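# Mount small gear between tester centres, meshing big gear

## Task

Put the small gear on the tester between its two centres so that its teeth engage the big gear sitting on the slide, then release it and pull the grippers away from it.

## Robot and tools

Robot: two arms, left_arm and right_arm, each with a parallel two-finger gripper. Calibrated base positions in the scene frame: left_arm at (+0.013, +0.289, 0) m, quat_wxyz (+1.000, 0, 0, -0.016); right_arm at (+0.034, -0.328, 0) m, quat_wxyz (+1.000, 0, 0, -0.002). A two-camera stand is fixed to the floor behind the arms. Loose objects may occasionally get a short push from outside.

Frames. Scene frame: origin at table-top height halfway between the nominal bases, +z up, +x out over the table, left_arm toward +y (arm names do not match image sides). Each arm reports its hand pose, targets and wrist-camera pose in its own base frame; fixed cameras and the table use the scene frame. Gripper axes: fingers point along +z, they open and close along y. end_effector_position is the spot between the finger pads, roughly 5 mm behind the tips. Reported positions and orientations may be off by up to a few centimetres, more when the arm reaches far.

execute_actions(actions, cameras). actions is a list of actions; each action is a table of at most 15 rows, each row one 1/30 s control step; a shorter table repeats its final row until step 15. Every row has 14 numbers in [-1, 1]: left_arm dx, dy, dz, rx, ry, rz, opening, then the same seven for right_arm. dx..rz are an offset (not a pose) from that arm's Hand target as it stood when the action began, along that arm's base axes; every row counts from that starting point, not from the row before, and each new action or call starts again from the current Hand target, so sending the same offset twice moves twice. Scale: 1.0 = 0.6 m for dx, dy, dz and 180 degrees for rx, ry, rz, which form one rotation vector, turning about the Hand target position. A translation longer than 1.0 gets shortened along its direction. opening is absolute: +1 fully open (0.070 m), -1 closed; a full close takes about 1 s or more. To leave an arm's pose alone send six zeros, but always send the opening you want (0 is a real command). Images come only for an empty actions list or when cameras names them; ["all"] gives all, [] none. An empty list also reports the scene number and remaining actions.

move(target, speed, blend, opening_speed, grip_force, blocking, cameras). target is one 14-number row laid out as above, or a list of up to 15 such rows; every row is an offset from the same starting Hand targets, not from the previous row. Straight-line paths, all ending together, capped at 10 s total. speed: m/s, 0.002 to 2.2, default 0.25 (rotation up to twice that in rad/s); one value or one per target. blend: corner-rounding distance in m (turns: twice it in rad); 0 stops at each target. opening_speed: rate of opening change per second on the -1..+1 scale, at least 0.2. grip_force: per-pad force cap in N, 5 to 20, one value or one per arm, persists until changed. blocking=false returns after about 0.5 s while the move continues. Paths do not avoid obstacles or the other arm; faster moves lag, stray and hit harder, and aiming past a contact presses harder. Don't route a path near an arm's own base (the elbow may whip round). The result adds a move: line: done, off_target, moving, held or fault, plus limits=paced (pose clipped) or limits=held (steps withheld by a check).

wait(seconds): 0 to 3600, lets the scene run without new commands. stop(): brakes a running move; braking needs some distance. zoom_image(camera, region): region [x0, y0, x1, y1] in pixels of that camera's newest image, at most 504 by 504. finished_scene(scene): scene is the current scene's number; it ends the scene for good, so call it last and alone.

Results: per arm end_effector_position (m), end_effector_quat_wxyz, Hand target (last commanded pose after clipping; next offsets count from it), Tool commands, grip_measured (measured opening on the command scale), Joint positions (last value per arm = opening in m) and joint torques (drive output, noisy, offset; positive toward larger joint values). The controller limits commanded orientation to 32 degrees from the measured one per step. Grippers often stop short of the Hand target; resend the remaining offset. To end a push, command back past the gripper.

Gripping: at first contact, command about 0.05 below grip_measured for full force, less for a lighter hold. Very thin parts (under about 2 mm) get reduced force.

Hazards: a clearance check holds commands that bring the arms close, but contact can still happen and arm-to-arm presses (including closing fingers on the other arm) can fail the task. Contact torque at a joint load limit (waist, shoulder, elbow 20.9 N m; forearm roll, wrist pitch, wrist roll 7.28 N m; the last three motors give only about 4 N m) stops that arm 10 s. Heat from holding loads, stretched poses or pushing at unreachable targets: MOTOR HOT appears at 65 °C; at 80 °C the arm goes limp and drops things for 30 to 60 s or more. Avoid drops, releasing moving parts, slams and hard pushes; anything falling or left off the table fails the task. Joint ranges (rad): waist -2.618..2.618, shoulder 0..3.140, elbow -2.967..0 (straight at -2.831), forearm roll -1.745..1.745, wrist pitch -1.220..1.220, wrist roll -2.094..2.094.

Cameras: cam_head_left and cam_head_right (504x504, fixed on one bar, scene frame) and cam_left_wrist and cam_right_wrist (896x504, on the hands, arm base frame). Pinhole-plus-radial calibrations are supplied; fixed cameras may be off by a couple of degrees and under a centimetre, and wrist images may lag during motion.

Each tool is called after "Emit:" by a JSON object that holds its "api" and its "payload", one argument or row to a line.

## Session

Emit:
{"api": "execute_actions", "payload": {
  "actions": []
}}

Scene clock: 0.00 s.
left_arm: end_effector_position=(+0.4510, -0.4456, +0.3516) grip_measured=+0.98 end_effector_quat_wxyz=(+0.598, +0.570, +0.564, -0.020) | right_arm: end_effector_position=(+0.4566, +0.0287, +0.1080) grip_measured=+1.00 end_effector_quat_wxyz=(+0.396, -0.235, +0.888, +0.004)
Joint positions: left_arm=[-0.757 2.12 -2.231 -0.138 0.492 0.898 0.069] | right_arm=[-0.047 1.75 -1.015 1.05 0.264 -1.504 0.07]
Joint torques (N m): no reading
Hand target: left_arm +0.4510, -0.4456, +0.3516; +0.598, +0.570, +0.564, -0.020 | right_arm +0.4566, +0.0287, +0.1080; +0.396, -0.235, +0.888, +0.004
Tool commands: left_gripper/opening=+1.0 right_gripper/opening=+1.0

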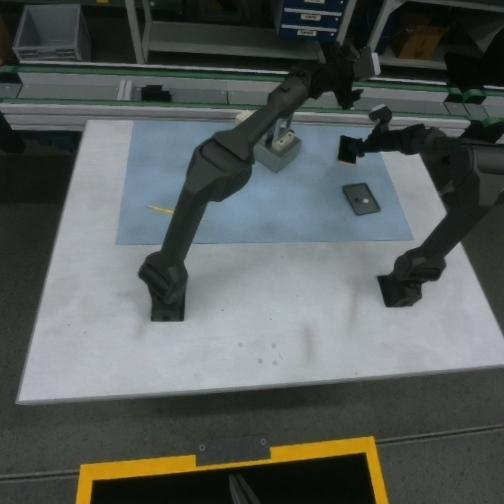

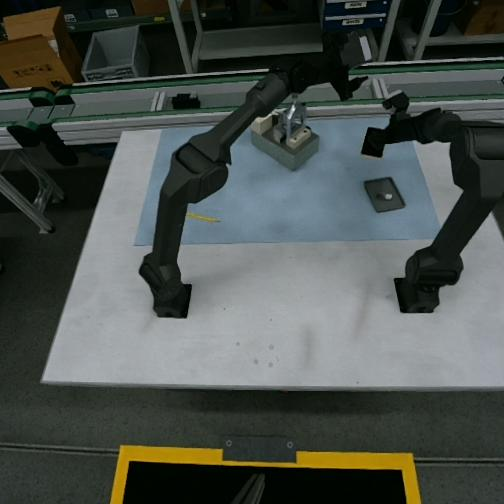

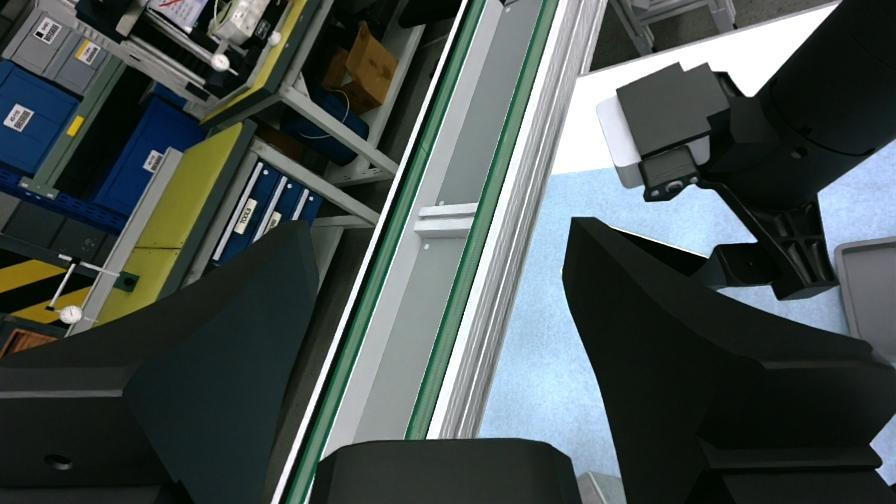

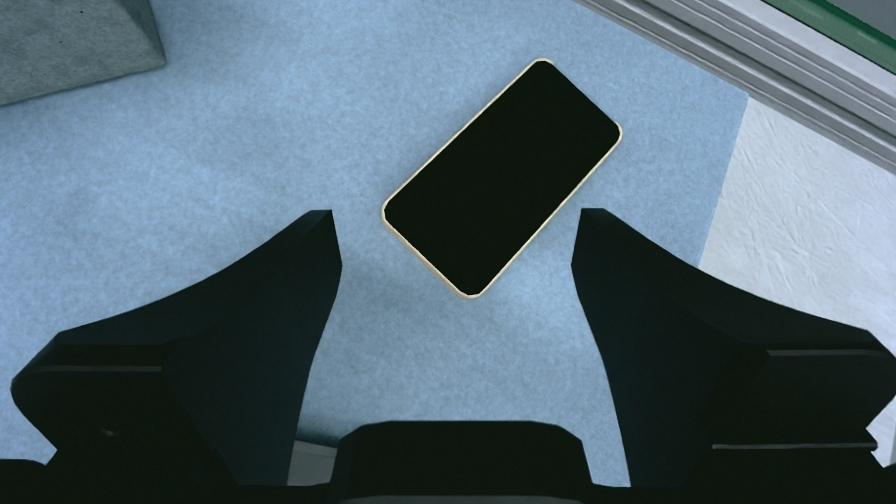

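Emit:
{"api": "zoom_image", "payload": {
  "camera": "cam_head_right",
  "region": [230, 80, 350, 200]
}}

Emit:
{"api": "zoom_image", "payload": {
  "camera": "cam_head_right",
  "region": [350, 160, 420, 230]
}}

Emit:
{"api": "zoom_image", "payload": {
  "camera": "cam_head_left",
  "region": [220, 80, 400, 230]
}}

Scaled by 4.200 from the camera's image (finer frame: 720x720).

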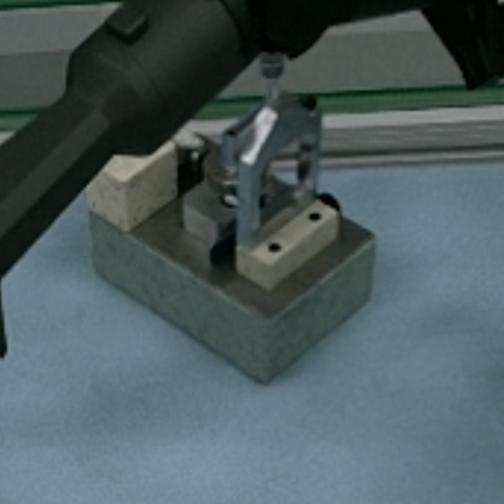

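Scaled by 7.200 from the camera's image (finer frame: 720x720).

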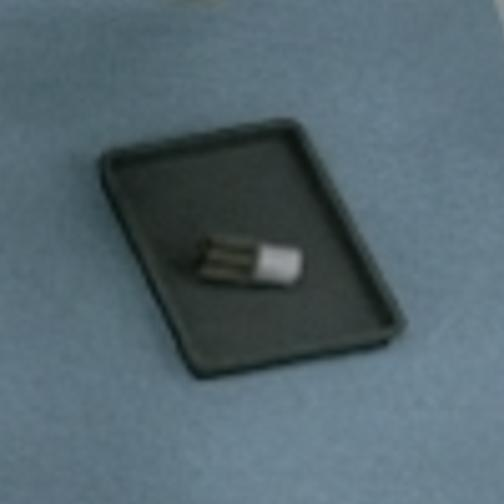

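Scaled by 2.800 from the camera's image (finer frame: 720x720).

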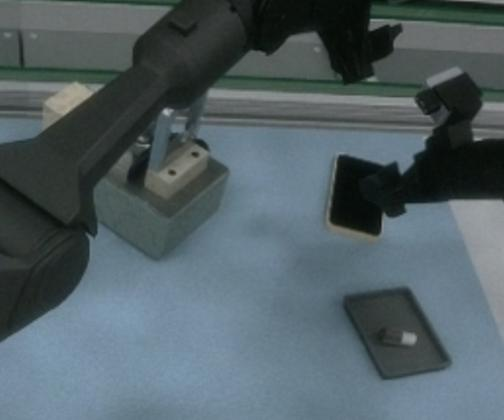

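Emit:
{"api": "move", "payload": {
  "target": [-0.335, 0.493, -0.05, -0.2077, 0.1187, 0.1517, 1.0, -0.264, -0.008, 0.07, 0.0441, 0.0656, -0.1442, 1.0],
  "speed": 0.2,
  "cameras": ["all"]
}}

Scene clock: 59.53 s.
left_arm: end_effector_position=(+0.2503, -0.1493, +0.3215) grip_measured=+0.98 end_effector_quat_wxyz=(+0.620, +0.203, +0.737, -0.175) | right_arm: end_effector_position=(+0.2984, +0.0238, +0.1502) grip_measured=+1.00 end_effector_quat_wxyz=(+0.310, +0.000, +0.951, +0.000)
Joint positions: left_arm=[-0.518 0.758 -0.639 -0.184 0.141 0.181 0.069] | right_arm=[0.14 1.178 -0.725 -0.149 0.585 0.238 0.07]
Joint torques (N m): left_arm=[-0.84 0.04 -3.85 -0.32 -1.22 0.19] | right_arm=[0.59 -2.27 -3.32 -0.04 -0.98 -0.03]
Hand target: left_arm +0.2500, -0.1498, +0.3216; +0.622, +0.192, +0.742, -0.161 | right_arm +0.2982, +0.0239, +0.1500; +0.310, -0.001, +0.951, +0.000
Off the commanded pose: left_arm 0.001 m, 2 deg | right_arm 0.000 m, 0 deg.
move: done
cam_left_wrist: T_world_to_cam=[[-0.54753, -0.83675, -0.00755, 0.0123], [-0.58861, 0.39154, -0.70727, 0.43093], [0.59477, -0.38281, -0.7069, 0.14748]] pos_world=[0.17267, -0.10198, 0.40913]
cam_right_wrist: T_world_to_cam=[[-0.00203, -0.99987, -0.016, 0.02838], [-0.99999, 0.0021, -0.00482, 0.29713], [0.00485, 0.01599, -0.99986, 0.27066]] pos_world=[0.29587, 0.02343, 0.27251]

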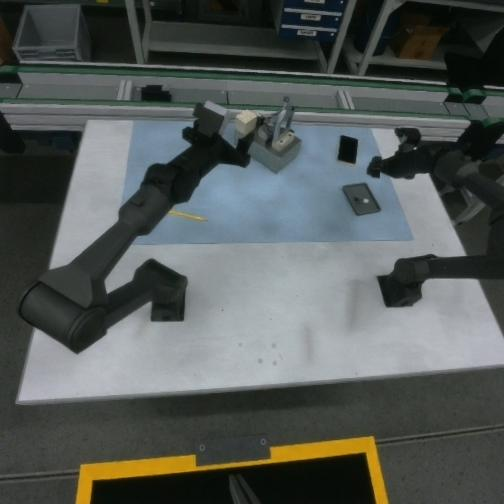

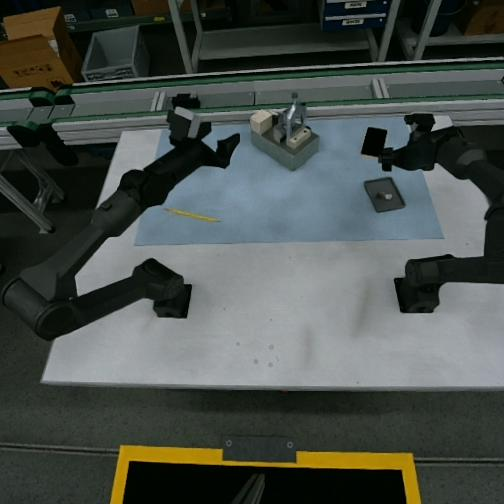

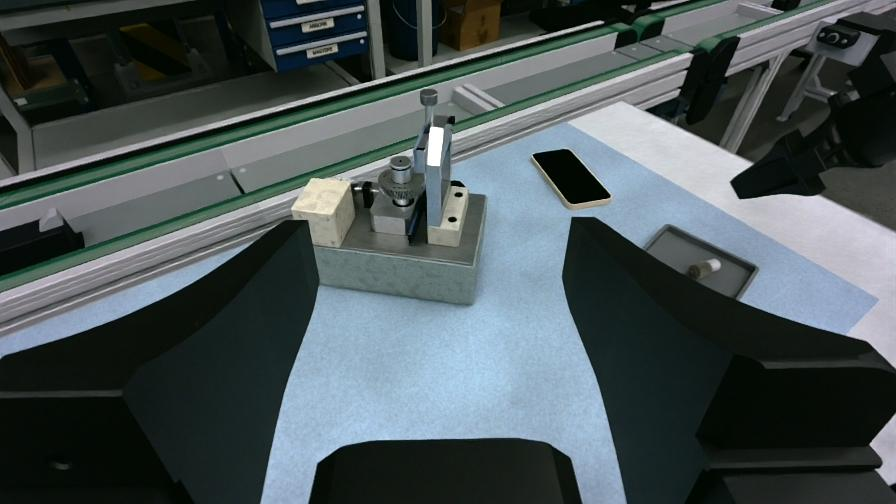

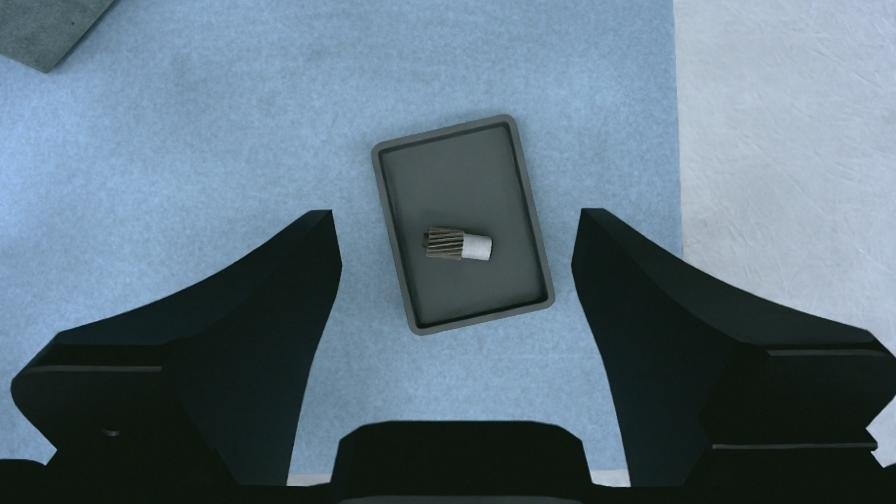

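Emit:
{"api": "zoom_image", "payload": {
  "camera": "cam_left_wrist",
  "region": [280, 70, 500, 320]
}}

Emit:
{"api": "zoom_image", "payload": {
  "camera": "cam_right_wrist",
  "region": [380, 190, 540, 290]
}}

Emit:
{"api": "zoom_image", "payload": {
  "camera": "cam_head_right",
  "region": [240, 85, 330, 175]
}}

Emit:
{"api": "zoom_image", "payload": {
  "camera": "cam_head_left",
  "region": [225, 85, 315, 175]
}}

Scaled by 2.016 from the camera's image (finer frame: 1280x720).

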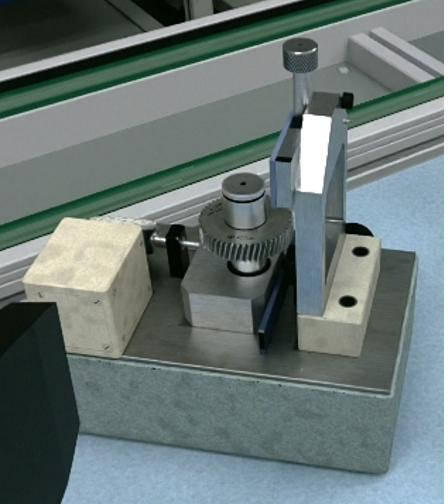

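Scaled by 3.150 from the camera's image (finer frame: 1280x720).

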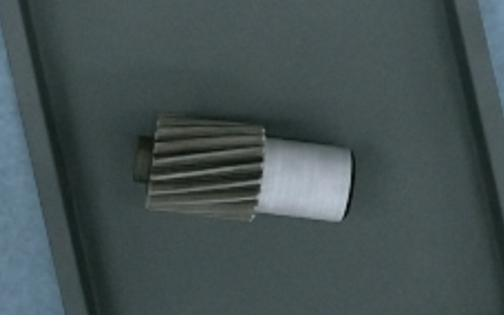

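Scaled by 5.600 from the camera's image (finer frame: 720x720).

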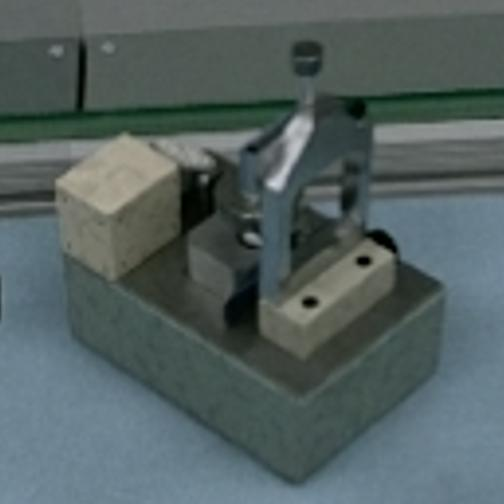

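Scaled by 5.600 from the camera's image (finer frame: 720x720).

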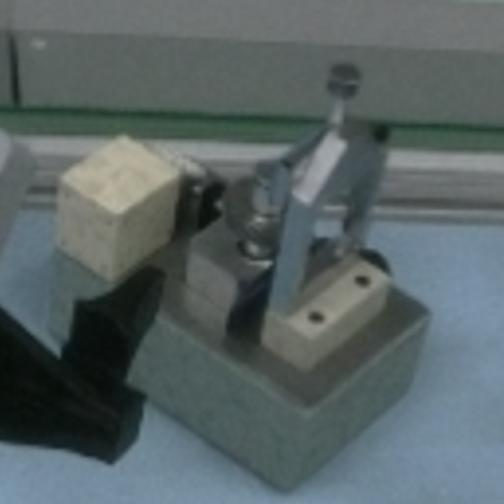

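Emit:
{"api": "move", "payload": {
  "target": [0.33, -0.104, -0.253, -0.0407, -0.0534, -0.0924, 1.0, 0.122, 0.275, 0.117, 0.0972, -0.2598, 0.2136, 1.0],
  "speed": 0.2,
  "cameras": ["cam_left_wrist", "cam_right_wrist"]
}}

Scene clock: 121.97 s.
left_arm: end_effector_position=(+0.4482, -0.2121, +0.1697) grip_measured=+0.98 end_effector_quat_wxyz=(+0.663, +0.270, +0.640, -0.279) | right_arm: end_effector_position=(+0.3715, +0.1889, +0.2204) grip_measured=+1.00 end_effector_quat_wxyz=(+0.633, -0.259, +0.690, +0.236)
Joint positions: left_arm=[-0.18 1.989 -0.873 0.679 -1.17 -0.33 0.069] | right_arm=[0.211 1.51 -0.608 -0.698 -0.849 0.457 0.07]
Joint torques (N m): left_arm=[0.21 -6.6 -1.61 -0.49 -1.27 -0.12] | right_arm=[0.21 -3.82 -3.26 0.42 -1.16 -0.04]
Hand target: left_arm +0.4480, -0.2122, +0.1698; +0.663, +0.270, +0.640, -0.280 | right_arm +0.3714, +0.1889, +0.2202; +0.633, -0.259, +0.690, +0.237
Off the commanded pose: left_arm 0.000 m, 0 deg | right_arm 0.000 m, 0 deg.
move: done
cam_left_wrist: T_world_to_cam=[[-0.73816, -0.67431, -0.02067, 0.18901], [-0.35654, 0.41595, -0.83658, 0.3877], [0.57271, -0.61016, -0.54745, -0.16708]] pos_world=[0.37343, -0.13575, 0.23678]
cam_right_wrist: T_world_to_cam=[[0.66433, -0.74736, -0.01086, -0.1017], [-0.49381, -0.42795, -0.75697, 0.42923], [0.56108, 0.50825, -0.65335, -0.03815]] pos_world=[0.30092, 0.12707, 0.29889]

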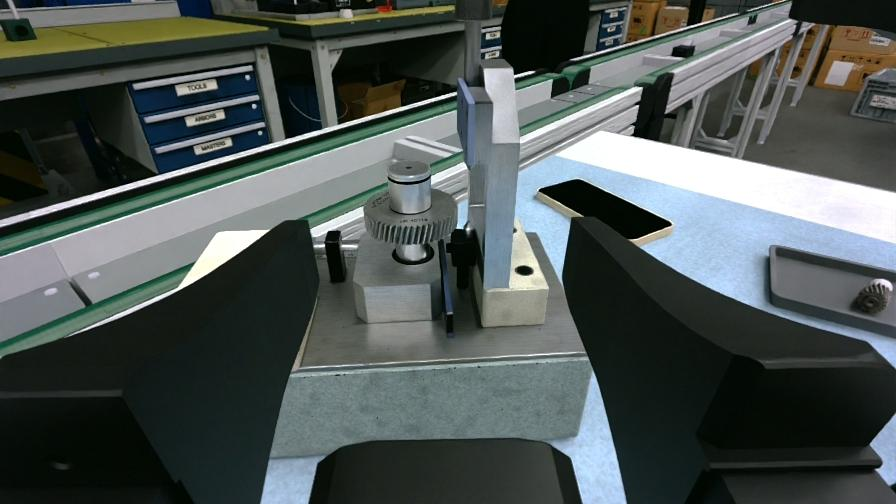

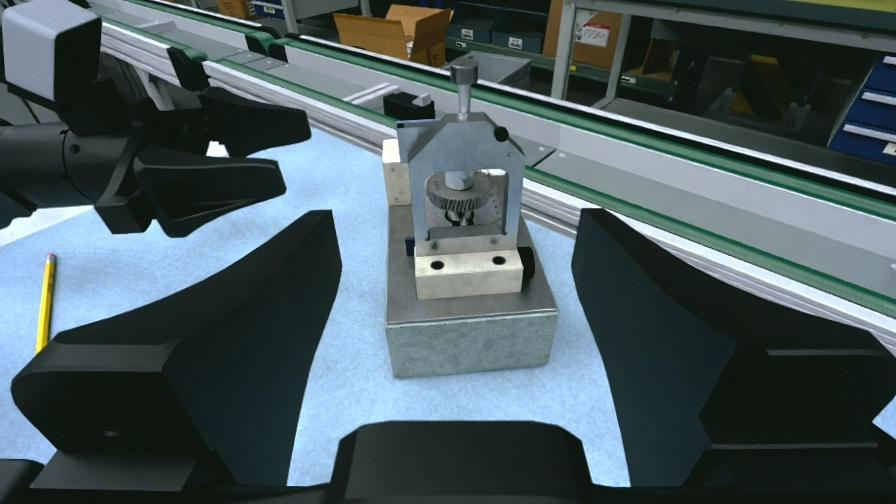

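Emit:
{"api": "zoom_image", "payload": {
  "camera": "cam_left_wrist",
  "region": [300, 0, 600, 370]
}}

Emit:
{"api": "zoom_image", "payload": {
  "camera": "cam_left_wrist",
  "region": [400, 170, 560, 340]
}}

Emit:
{"api": "zoom_image", "payload": {
  "camera": "cam_right_wrist",
  "region": [370, 40, 560, 320]
}}

Emit:
{"api": "zoom_image", "payload": {
  "camera": "cam_right_wrist",
  "region": [400, 110, 550, 290]
}}

Scaled by 1.362 from the camera's image (finer frame: 1280x720).

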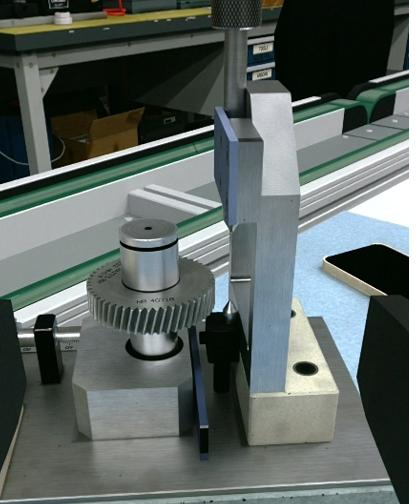

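Scaled by 2.965 from the camera's image (finer frame: 1280x720).

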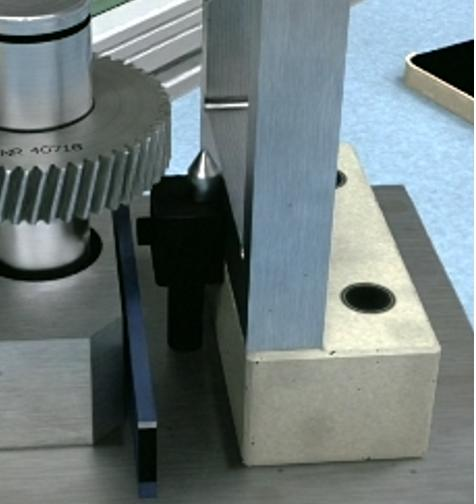

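Scaled by 1.800 from the camera's image (finer frame: 1280x720).

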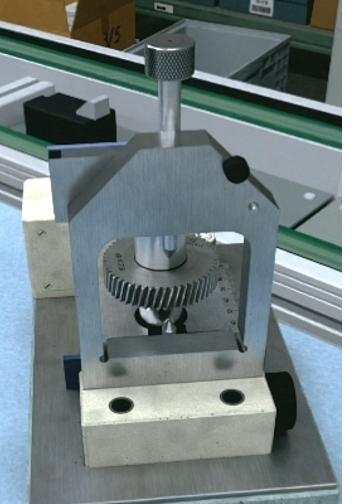

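Scaled by 2.800 from the camera's image (finer frame: 1280x720).

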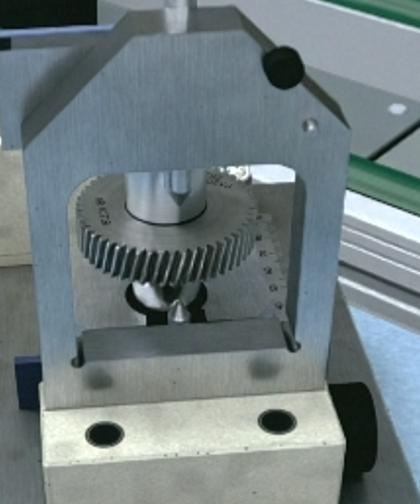

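Emit:
{"api": "zoom_image", "payload": {
  "camera": "cam_right_wrist",
  "region": [0, 0, 330, 260]
}}

Emit:
{"api": "zoom_image", "payload": {
  "camera": "cam_left_wrist",
  "region": [400, 0, 540, 140]
}}

Scaled by 1.527 from the camera's image (finer frame: 1280x720).

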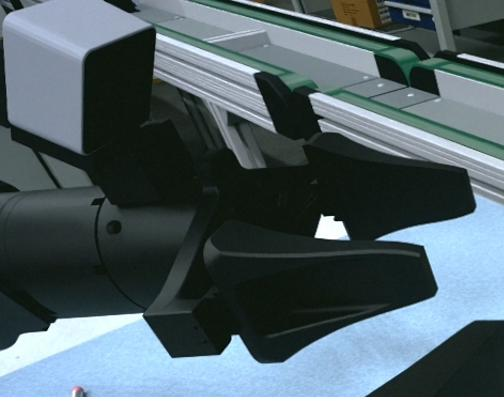

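Scaled by 3.600 from the camera's image (finer frame: 1280x720).

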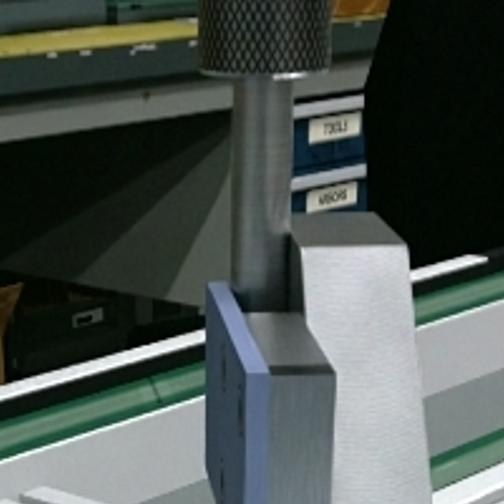

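Emit:
{"api": "move", "payload": {
  "target": [0.005, -0.066, -0.083, -0.0304, -0.0322, 0.0254, 1.0, 0.104, 0.1, 0.083, -0.1806, 0.204, 0.0045, 1.0],
  "speed": 0.15,
  "cameras": ["cam_left_wrist", "cam_right_wrist"]
}}

Scene clock: 234.73 s.
left_arm: end_effector_position=(+0.4513, -0.2517, +0.1204) grip_measured=+0.98 end_effector_quat_wxyz=(+0.670, +0.244, +0.655, -0.250) | right_arm: end_effector_position=(+0.4340, +0.2488, +0.2699) grip_measured=+1.00 end_effector_quat_wxyz=(+0.531, -0.297, +0.765, +0.210)
Joint positions: left_arm=[-0.359 2.148 -0.884 0.379 -1.225 -0.143 0.069] | right_arm=[0.365 1.631 -1.234 -1.753 -0.363 1.634 0.07]
Joint torques (N m): left_arm=[-0.27 -6.49 -2.19 -0.38 -1.43 0.1] | right_arm=[-0.26 -5.12 -3.83 0.2 -0.17 0.16]
Hand target: left_arm +0.4510, -0.2518, +0.1200; +0.717, +0.226, +0.602, -0.269 | right_arm +0.4338, +0.2489, +0.2700; +0.302, -0.339, +0.883, +0.116
Off the commanded pose: left_arm 0.001 m, 9 deg | right_arm 0.000 m, 34 deg; orientation clipped.
joint sent to its limit (left arm) — joint 5 (wrist pitch), lower limit. The joint targets are off in orientation, not in position.
joint sent to its limit (right arm) — joint 4 (forearm roll), lower limit. The joint targets are off in orientation, not in position.
move: off_target (left_arm, right_arm); limits=paced
cam_left_wrist: T_world_to_cam=[[-0.67954, -0.73338, -0.01965, 0.12205], [-0.39825, 0.39124, -0.82965, 0.37583], [0.61614, -0.55595, -0.55793, -0.22455]] pos_world=[0.37097, -0.18237, 0.18892]
cam_right_wrist: T_world_to_cam=[[0.68212, -0.73094, -0.02092, -0.1069], [-0.61487, -0.55785, -0.55744, 0.55418], [0.39579, 0.3931, -0.82995, 0.07663]] pos_world=[0.38333, 0.20088, 0.37029]

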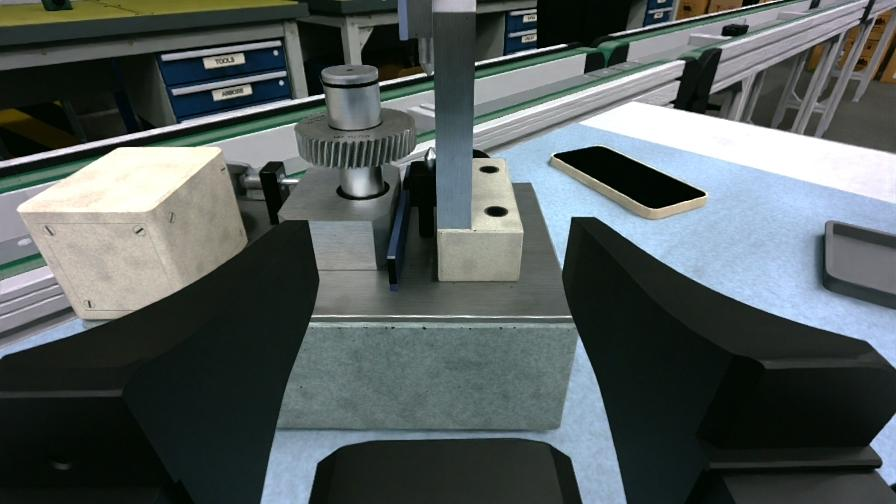

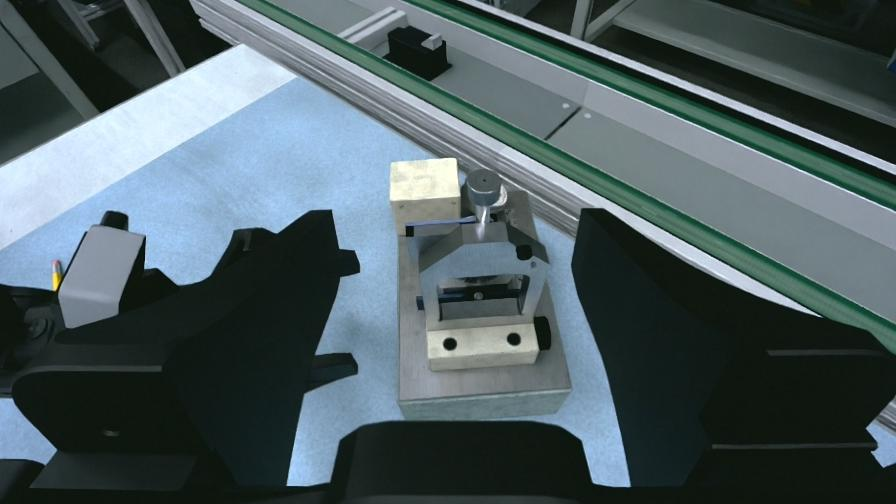

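Emit:
{"api": "zoom_image", "payload": {
  "camera": "cam_left_wrist",
  "region": [280, 0, 580, 310]
}}

Emit:
{"api": "zoom_image", "payload": {
  "camera": "cam_left_wrist",
  "region": [370, 60, 530, 230]
}}

Emit:
{"api": "zoom_image", "payload": {
  "camera": "cam_right_wrist",
  "region": [370, 140, 590, 420]
}}

Emit:
{"api": "zoom_image", "payload": {
  "camera": "cam_right_wrist",
  "region": [400, 150, 560, 350]
}}

Scaled by 1.626 from the camera's image (finer frame: 1280x720).

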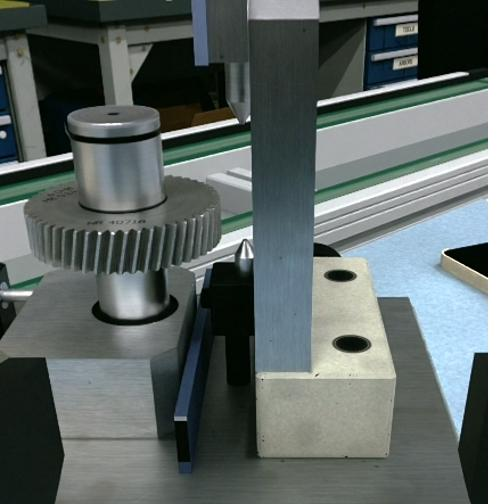

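Scaled by 2.965 from the camera's image (finer frame: 1280x720).

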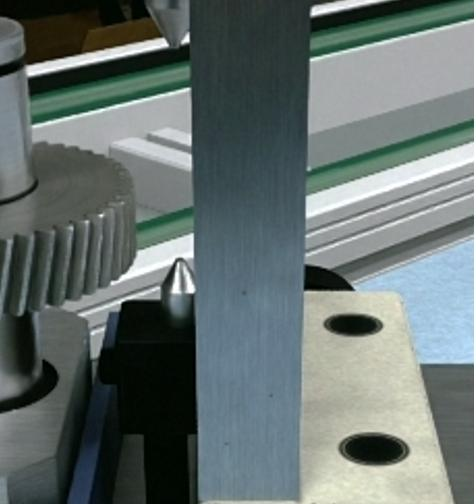

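Scaled by 1.800 from the camera's image (finer frame: 1280x720).

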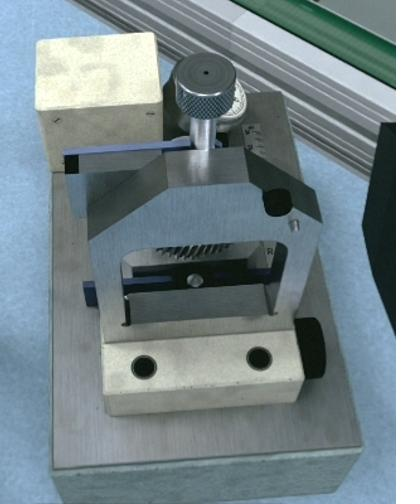

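Scaled by 2.520 from the camera's image (finer frame: 1280x720).

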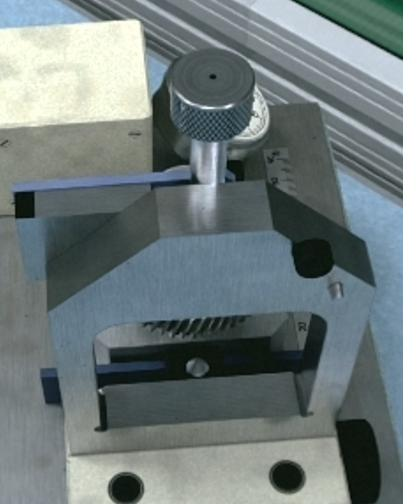

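Emit:
{"api": "move", "payload": {
  "target": [0, 0, 0, 0, 0, 0, -1.0, 0, 0, 0, 0, 0, 0, -1.0],
  "cameras": ["cam_left_wrist", "cam_right_wrist"]
}}

Scene clock: 342.73 s.
left_arm: end_effector_position=(+0.4513, -0.2517, +0.1204) grip_measured=-1.00 end_effector_quat_wxyz=(+0.670, +0.244, +0.655, -0.250) | right_arm: end_effector_position=(+0.4338, +0.2490, +0.2699) grip_measured=-1.00 end_effector_quat_wxyz=(+0.531, -0.297, +0.765, +0.211)
Joint positions: left_arm=[-0.359 2.148 -0.884 0.379 -1.225 -0.143 0] | right_arm=[0.365 1.631 -1.234 -1.753 -0.364 1.635 0]
Joint torques (N m): left_arm=[0.42 -7.13 -1.38 -0.22 -1.48 -0.15] | right_arm=[-0.4 -5.38 -3.68 0.03 -0.16 0.16]
Hand target: left_arm +0.4510, -0.2518, +0.1200; +0.717, +0.226, +0.602, -0.269 | right_arm +0.4338, +0.2489, +0.2700; +0.302, -0.339, +0.883, +0.116
Off the commanded pose: left_arm 0.001 m, 9 deg | right_arm 0.000 m, 32 deg.
joint sent to its limit (left arm) — joint 5 (wrist pitch), lower limit. The joint targets are off in orientation, not in position.
joint sent to its limit (right arm) — joint 4 (forearm roll), lower limit. The joint targets are off in orientation, not in position.
move: done
cam_left_wrist: T_world_to_cam=[[-0.67954, -0.73338, -0.01965, 0.12205], [-0.39825, 0.39124, -0.82965, 0.37583], [0.61614, -0.55595, -0.55793, -0.22455]] pos_world=[0.37097, -0.18237, 0.18892]
cam_right_wrist: T_world_to_cam=[[0.68253, -0.73053, -0.02214, -0.10669], [-0.615, -0.5577, -0.55744, 0.5542], [0.39488, 0.39409, -0.82992, 0.07677]] pos_world=[0.38333, 0.20088, 0.37029]

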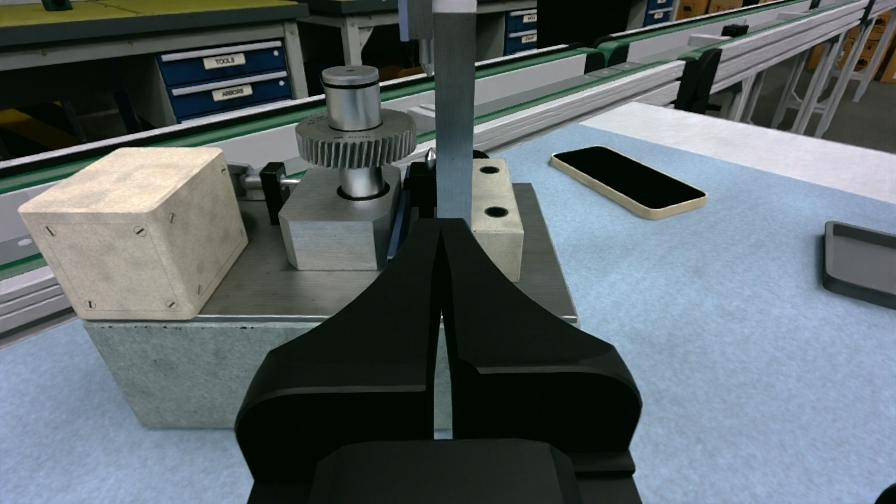

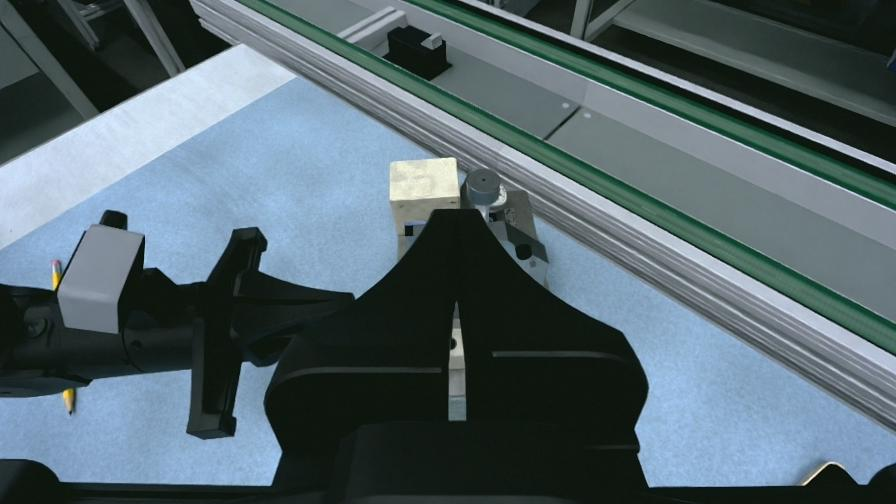

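Emit:
{"api": "move", "payload": {
  "target": [
    [0.02, -0.02, 0.22, 0.1459, 0.1675, 0.0008, 1.0, -0.173, -0.315, -0.033, -0.022, 0.0571, -0.2326, 0.43],
    [0.047, -0.044, 0.22, 0.1459, 0.1675, 0.0008, 1.0, -0.2208, -0.3737, -0.2833, 0.1236, 0.239, -0.736, 0.43]
  ],
  "speed": 0.2,
  "blend": [0.03, 0],
  "cameras": ["cam_left_wrist", "cam_right_wrist"]
}}

Scene clock: 494.17 s.
left_arm: end_effector_position=(+0.4791, -0.2779, +0.2516) grip_measured=+0.98 end_effector_quat_wxyz=(+0.534, +0.289, +0.769, -0.201) | right_arm: end_effector_position=(+0.3013, +0.0247, +0.0999) grip_measured=+0.43 end_effector_quat_wxyz=(-0.001, +0.748, +0.664, +0.000)
Joint positions: left_arm=[-0.412 1.821 -1.414 1.753 -0.292 -1.651 0.069] | right_arm=[0.081 1.66 -1.166 0.002 1.165 1.769 0.05]
Joint torques (N m): left_arm=[-0.67 -6 -3.6 -0.06 0.24 -0.13] | right_arm=[0.19 -4.84 -3.2 -0.01 -0.07 -0.05]
Hand target: left_arm +0.4792, -0.2782, +0.2520; +0.469, +0.303, +0.811, -0.175 | right_arm +0.3014, +0.0247, +0.1000; -0.001, +0.747, +0.664, +0.000
Off the commanded pose: left_arm 0.001 m, 9 deg | right_arm 0.000 m, 0 deg.
joint sent to its limit (left arm) — joint 4 (forearm roll), upper limit. The joint targets are off in orientation, not in position.
move: off_target (left_arm); limits=paced
cam_left_wrist: T_world_to_cam=[[-0.68659, -0.72703, -0.00565, 0.12601], [-0.59851, 0.5696, -0.56333, 0.58455], [0.41277, -0.38339, -0.82622, 0.02977]] pos_world=[0.42408, -0.22994, 0.3546]
cam_right_wrist: T_world_to_cam=[[-0.99159, 0.12905, -0.00991, 0.29815], [0.09878, 0.80398, 0.5864, -0.11018], [0.08364, 0.58049, -0.80996, 0.16367]] pos_world=[0.29283, -0.0449, 0.20013]

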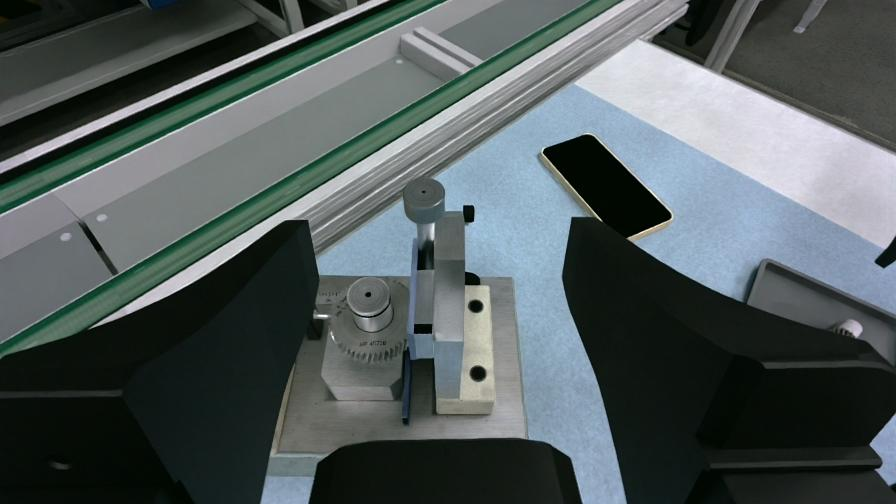

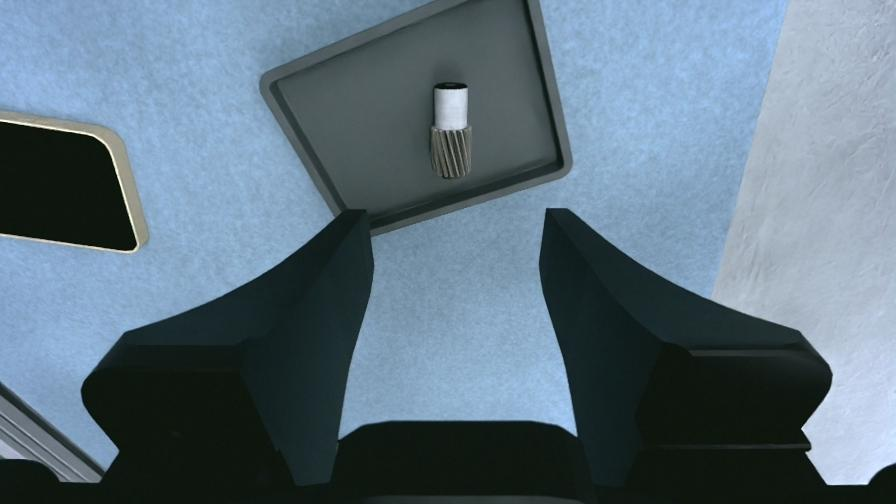

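Emit:
{"api": "move", "payload": {
  "target": [
    [-0.049, 0.014, 0.03, -0.0233, -0.0509, 0.1826, 1.0, 0.0033, 0, -0.067, 0, 0, 0, 0.43],
    [-0.049, 0.014, 0.03, 0.0394, 0.0747, 0.1433, 1.0, 0.0033, 0, -0.117, 0, 0, 0, 0.43],
    [-0.0095, -0.0097, -0.01, 0, 0, 0.0553, 1.0, 0.0033, 0, -0.13, 0, 0, 0, 0.43]
  ],
  "speed": 0.2,
  "blend": [0.02, 0.02, 0],
  "cameras": ["cam_left_wrist", "cam_right_wrist"]
}}

Scene clock: 561.93 s.
left_arm: end_effector_position=(+0.4733, -0.2839, +0.2465) grip_measured=+0.98 end_effector_quat_wxyz=(+0.482, +0.232, +0.834, -0.134) | right_arm: end_effector_position=(+0.3035, +0.0248, +0.0222) grip_measured=+0.43 end_effector_quat_wxyz=(+0.000, +0.748, +0.664, +0.001)
Joint positions: left_arm=[-0.539 1.83 -1.54 -0.007 0.32 0.008 0.069] | right_arm=[0.081 1.792 -0.998 0.002 0.864 1.768 0.05]
Joint torques (N m): left_arm=[0.38 -5.88 -3.53 -0.13 -1.12 0.03] | right_arm=[-0.42 -4.81 -2.61 0.14 -0.08 -0.06]
Hand target: left_arm +0.4735, -0.2840, +0.2460; +0.482, +0.232, +0.834, -0.134 | right_arm +0.3033, +0.0247, +0.0220; -0.001, +0.747, +0.664, +0.000
Off the commanded pose: left_arm 0.001 m, 0 deg | right_arm 0.000 m, 0 deg.
move: done
cam_left_wrist: T_world_to_cam=[[-0.54852, -0.83614, 0.0001, 0.01987], [-0.75869, 0.49766, -0.42039, 0.60173], [0.35146, -0.23067, -0.90734, 0.11803]] pos_world=[0.42595, -0.25562, 0.36006]
cam_right_wrist: T_world_to_cam=[[-0.99162, 0.12869, -0.01115, 0.29959], [0.09777, 0.80415, 0.58634, -0.06453], [0.08443, 0.58033, -0.80999, 0.10018]] pos_world=[0.29493, -0.0448, 0.12233]

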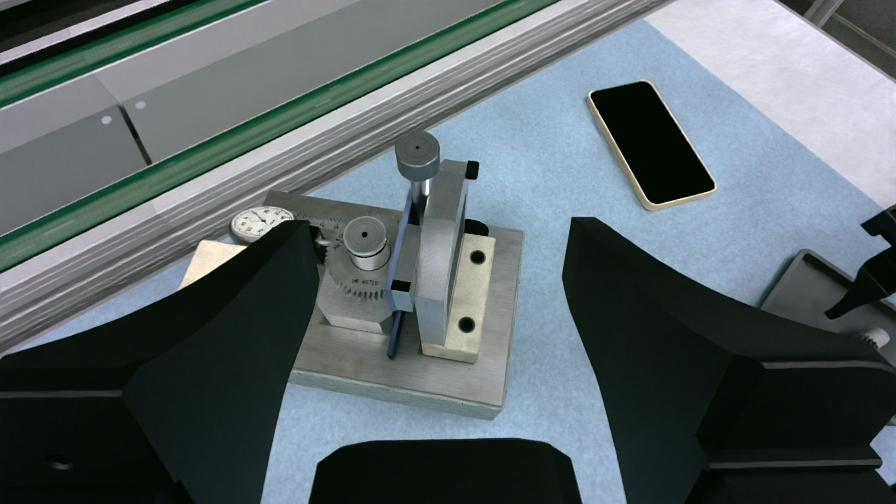

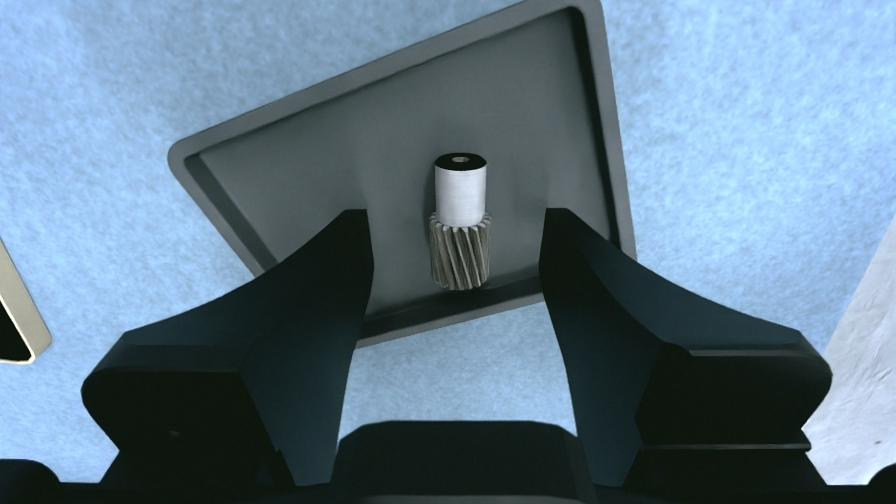

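Emit:
{"api": "zoom_image", "payload": {
  "camera": "cam_right_wrist",
  "region": [360, 120, 560, 320]
}}

Emit:
{"api": "zoom_image", "payload": {
  "camera": "cam_left_wrist",
  "region": [320, 110, 540, 380]
}}

Scaled by 2.520 from the camera's image (finer frame: 1280x720).

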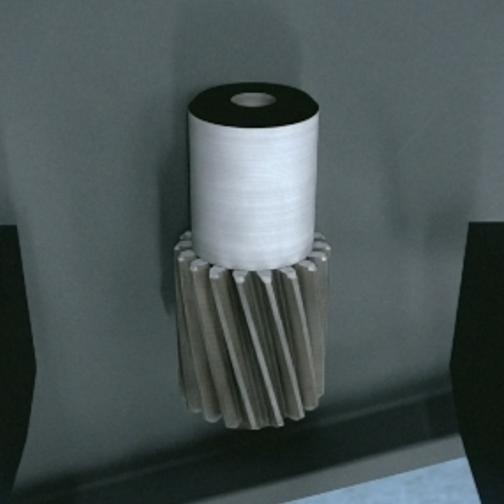

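Scaled by 1.867 from the camera's image (finer frame: 1280x720).

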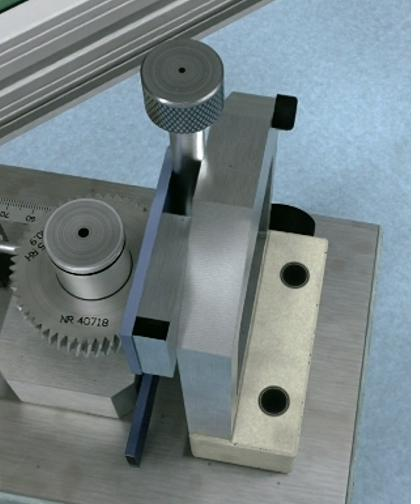

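Emit:
{"api": "move", "payload": {
  "target": [0.0458, -0.0217, -0.0267, 0, 0, 0, 1.0, -0.0017, 0, -0.015, 0, 0, 0, 0.43],
  "speed": 0.1,
  "cameras": ["cam_left_wrist", "cam_right_wrist"]
}}

Emit:
{"api": "zoom_image", "payload": {
  "camera": "cam_left_wrist",
  "region": [280, 110, 600, 380]
}}

Scene clock: 591.70 s.
left_arm: end_effector_position=(+0.5013, -0.2972, +0.2300) grip_measured=+0.98 end_effector_quat_wxyz=(+0.482, +0.232, +0.834, -0.134) | right_arm: end_effector_position=(+0.3026, +0.0247, +0.0133) grip_measured=+0.43 end_effector_quat_wxyz=(+0.000, +0.748, +0.664, +0.001)
Joint positions: left_arm=[-0.532 1.951 -1.657 -0.028 0.315 0.031 0.069] | right_arm=[0.081 1.808 -0.978 0.002 0.827 1.768 0.05]
Joint torques (N m): left_arm=[0.25 -7.78 -2.92 -0.28 -1.08 0.08] | right_arm=[0.15 -4.94 -2.63 0.14 0.06 0.05]
Hand target: left_arm +0.5010, -0.2971, +0.2300; +0.482, +0.232, +0.834, -0.134 | right_arm +0.3023, +0.0247, +0.0130; -0.001, +0.747, +0.664, +0.000
Off the commanded pose: left_arm 0.000 m, 0 deg | right_arm 0.000 m, 0 deg.
move: done
cam_left_wrist: T_world_to_cam=[[-0.54858, -0.8361, -0.00031, 0.02415], [-0.75864, 0.49791, -0.42017, 0.62261], [0.35146, -0.23027, -0.90744, 0.0903]] pos_world=[0.45385, -0.26902, 0.34356]
cam_right_wrist: T_world_to_cam=[[-0.99161, 0.12872, -0.01187, 0.29869], [0.09736, 0.80413, 0.58643, -0.05903], [0.08503, 0.58035, -0.80992, 0.09293]] pos_world=[0.29403, -0.0449, 0.11343]

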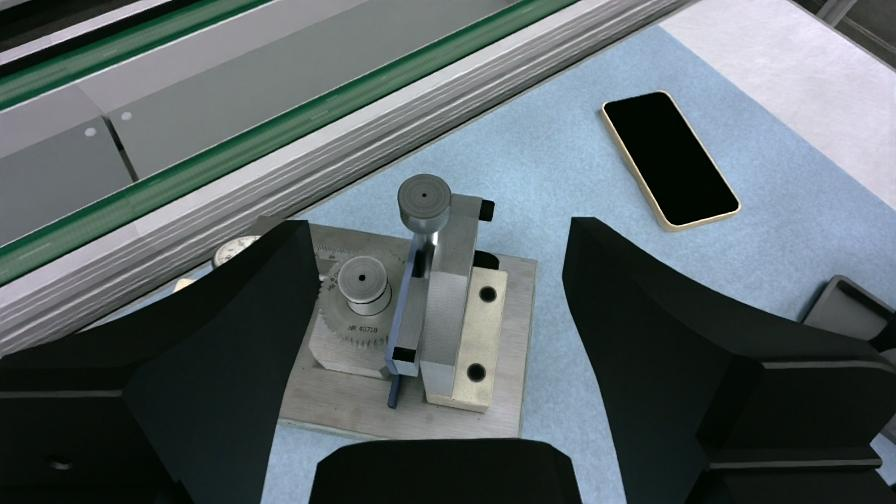

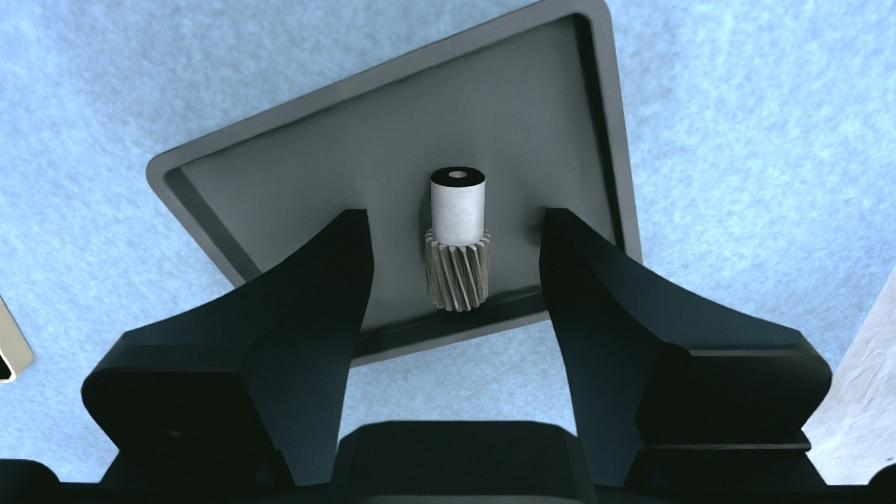

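Scaled by 1.575 from the camera's image (finer frame: 1280x720).

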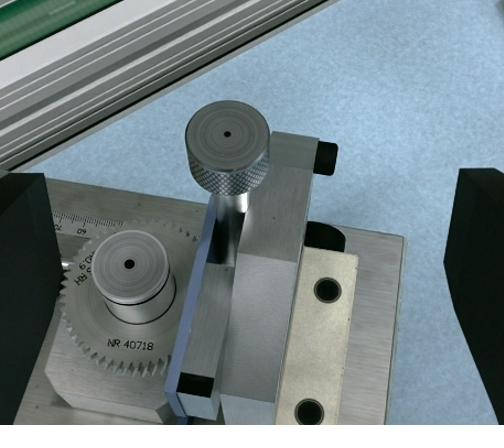

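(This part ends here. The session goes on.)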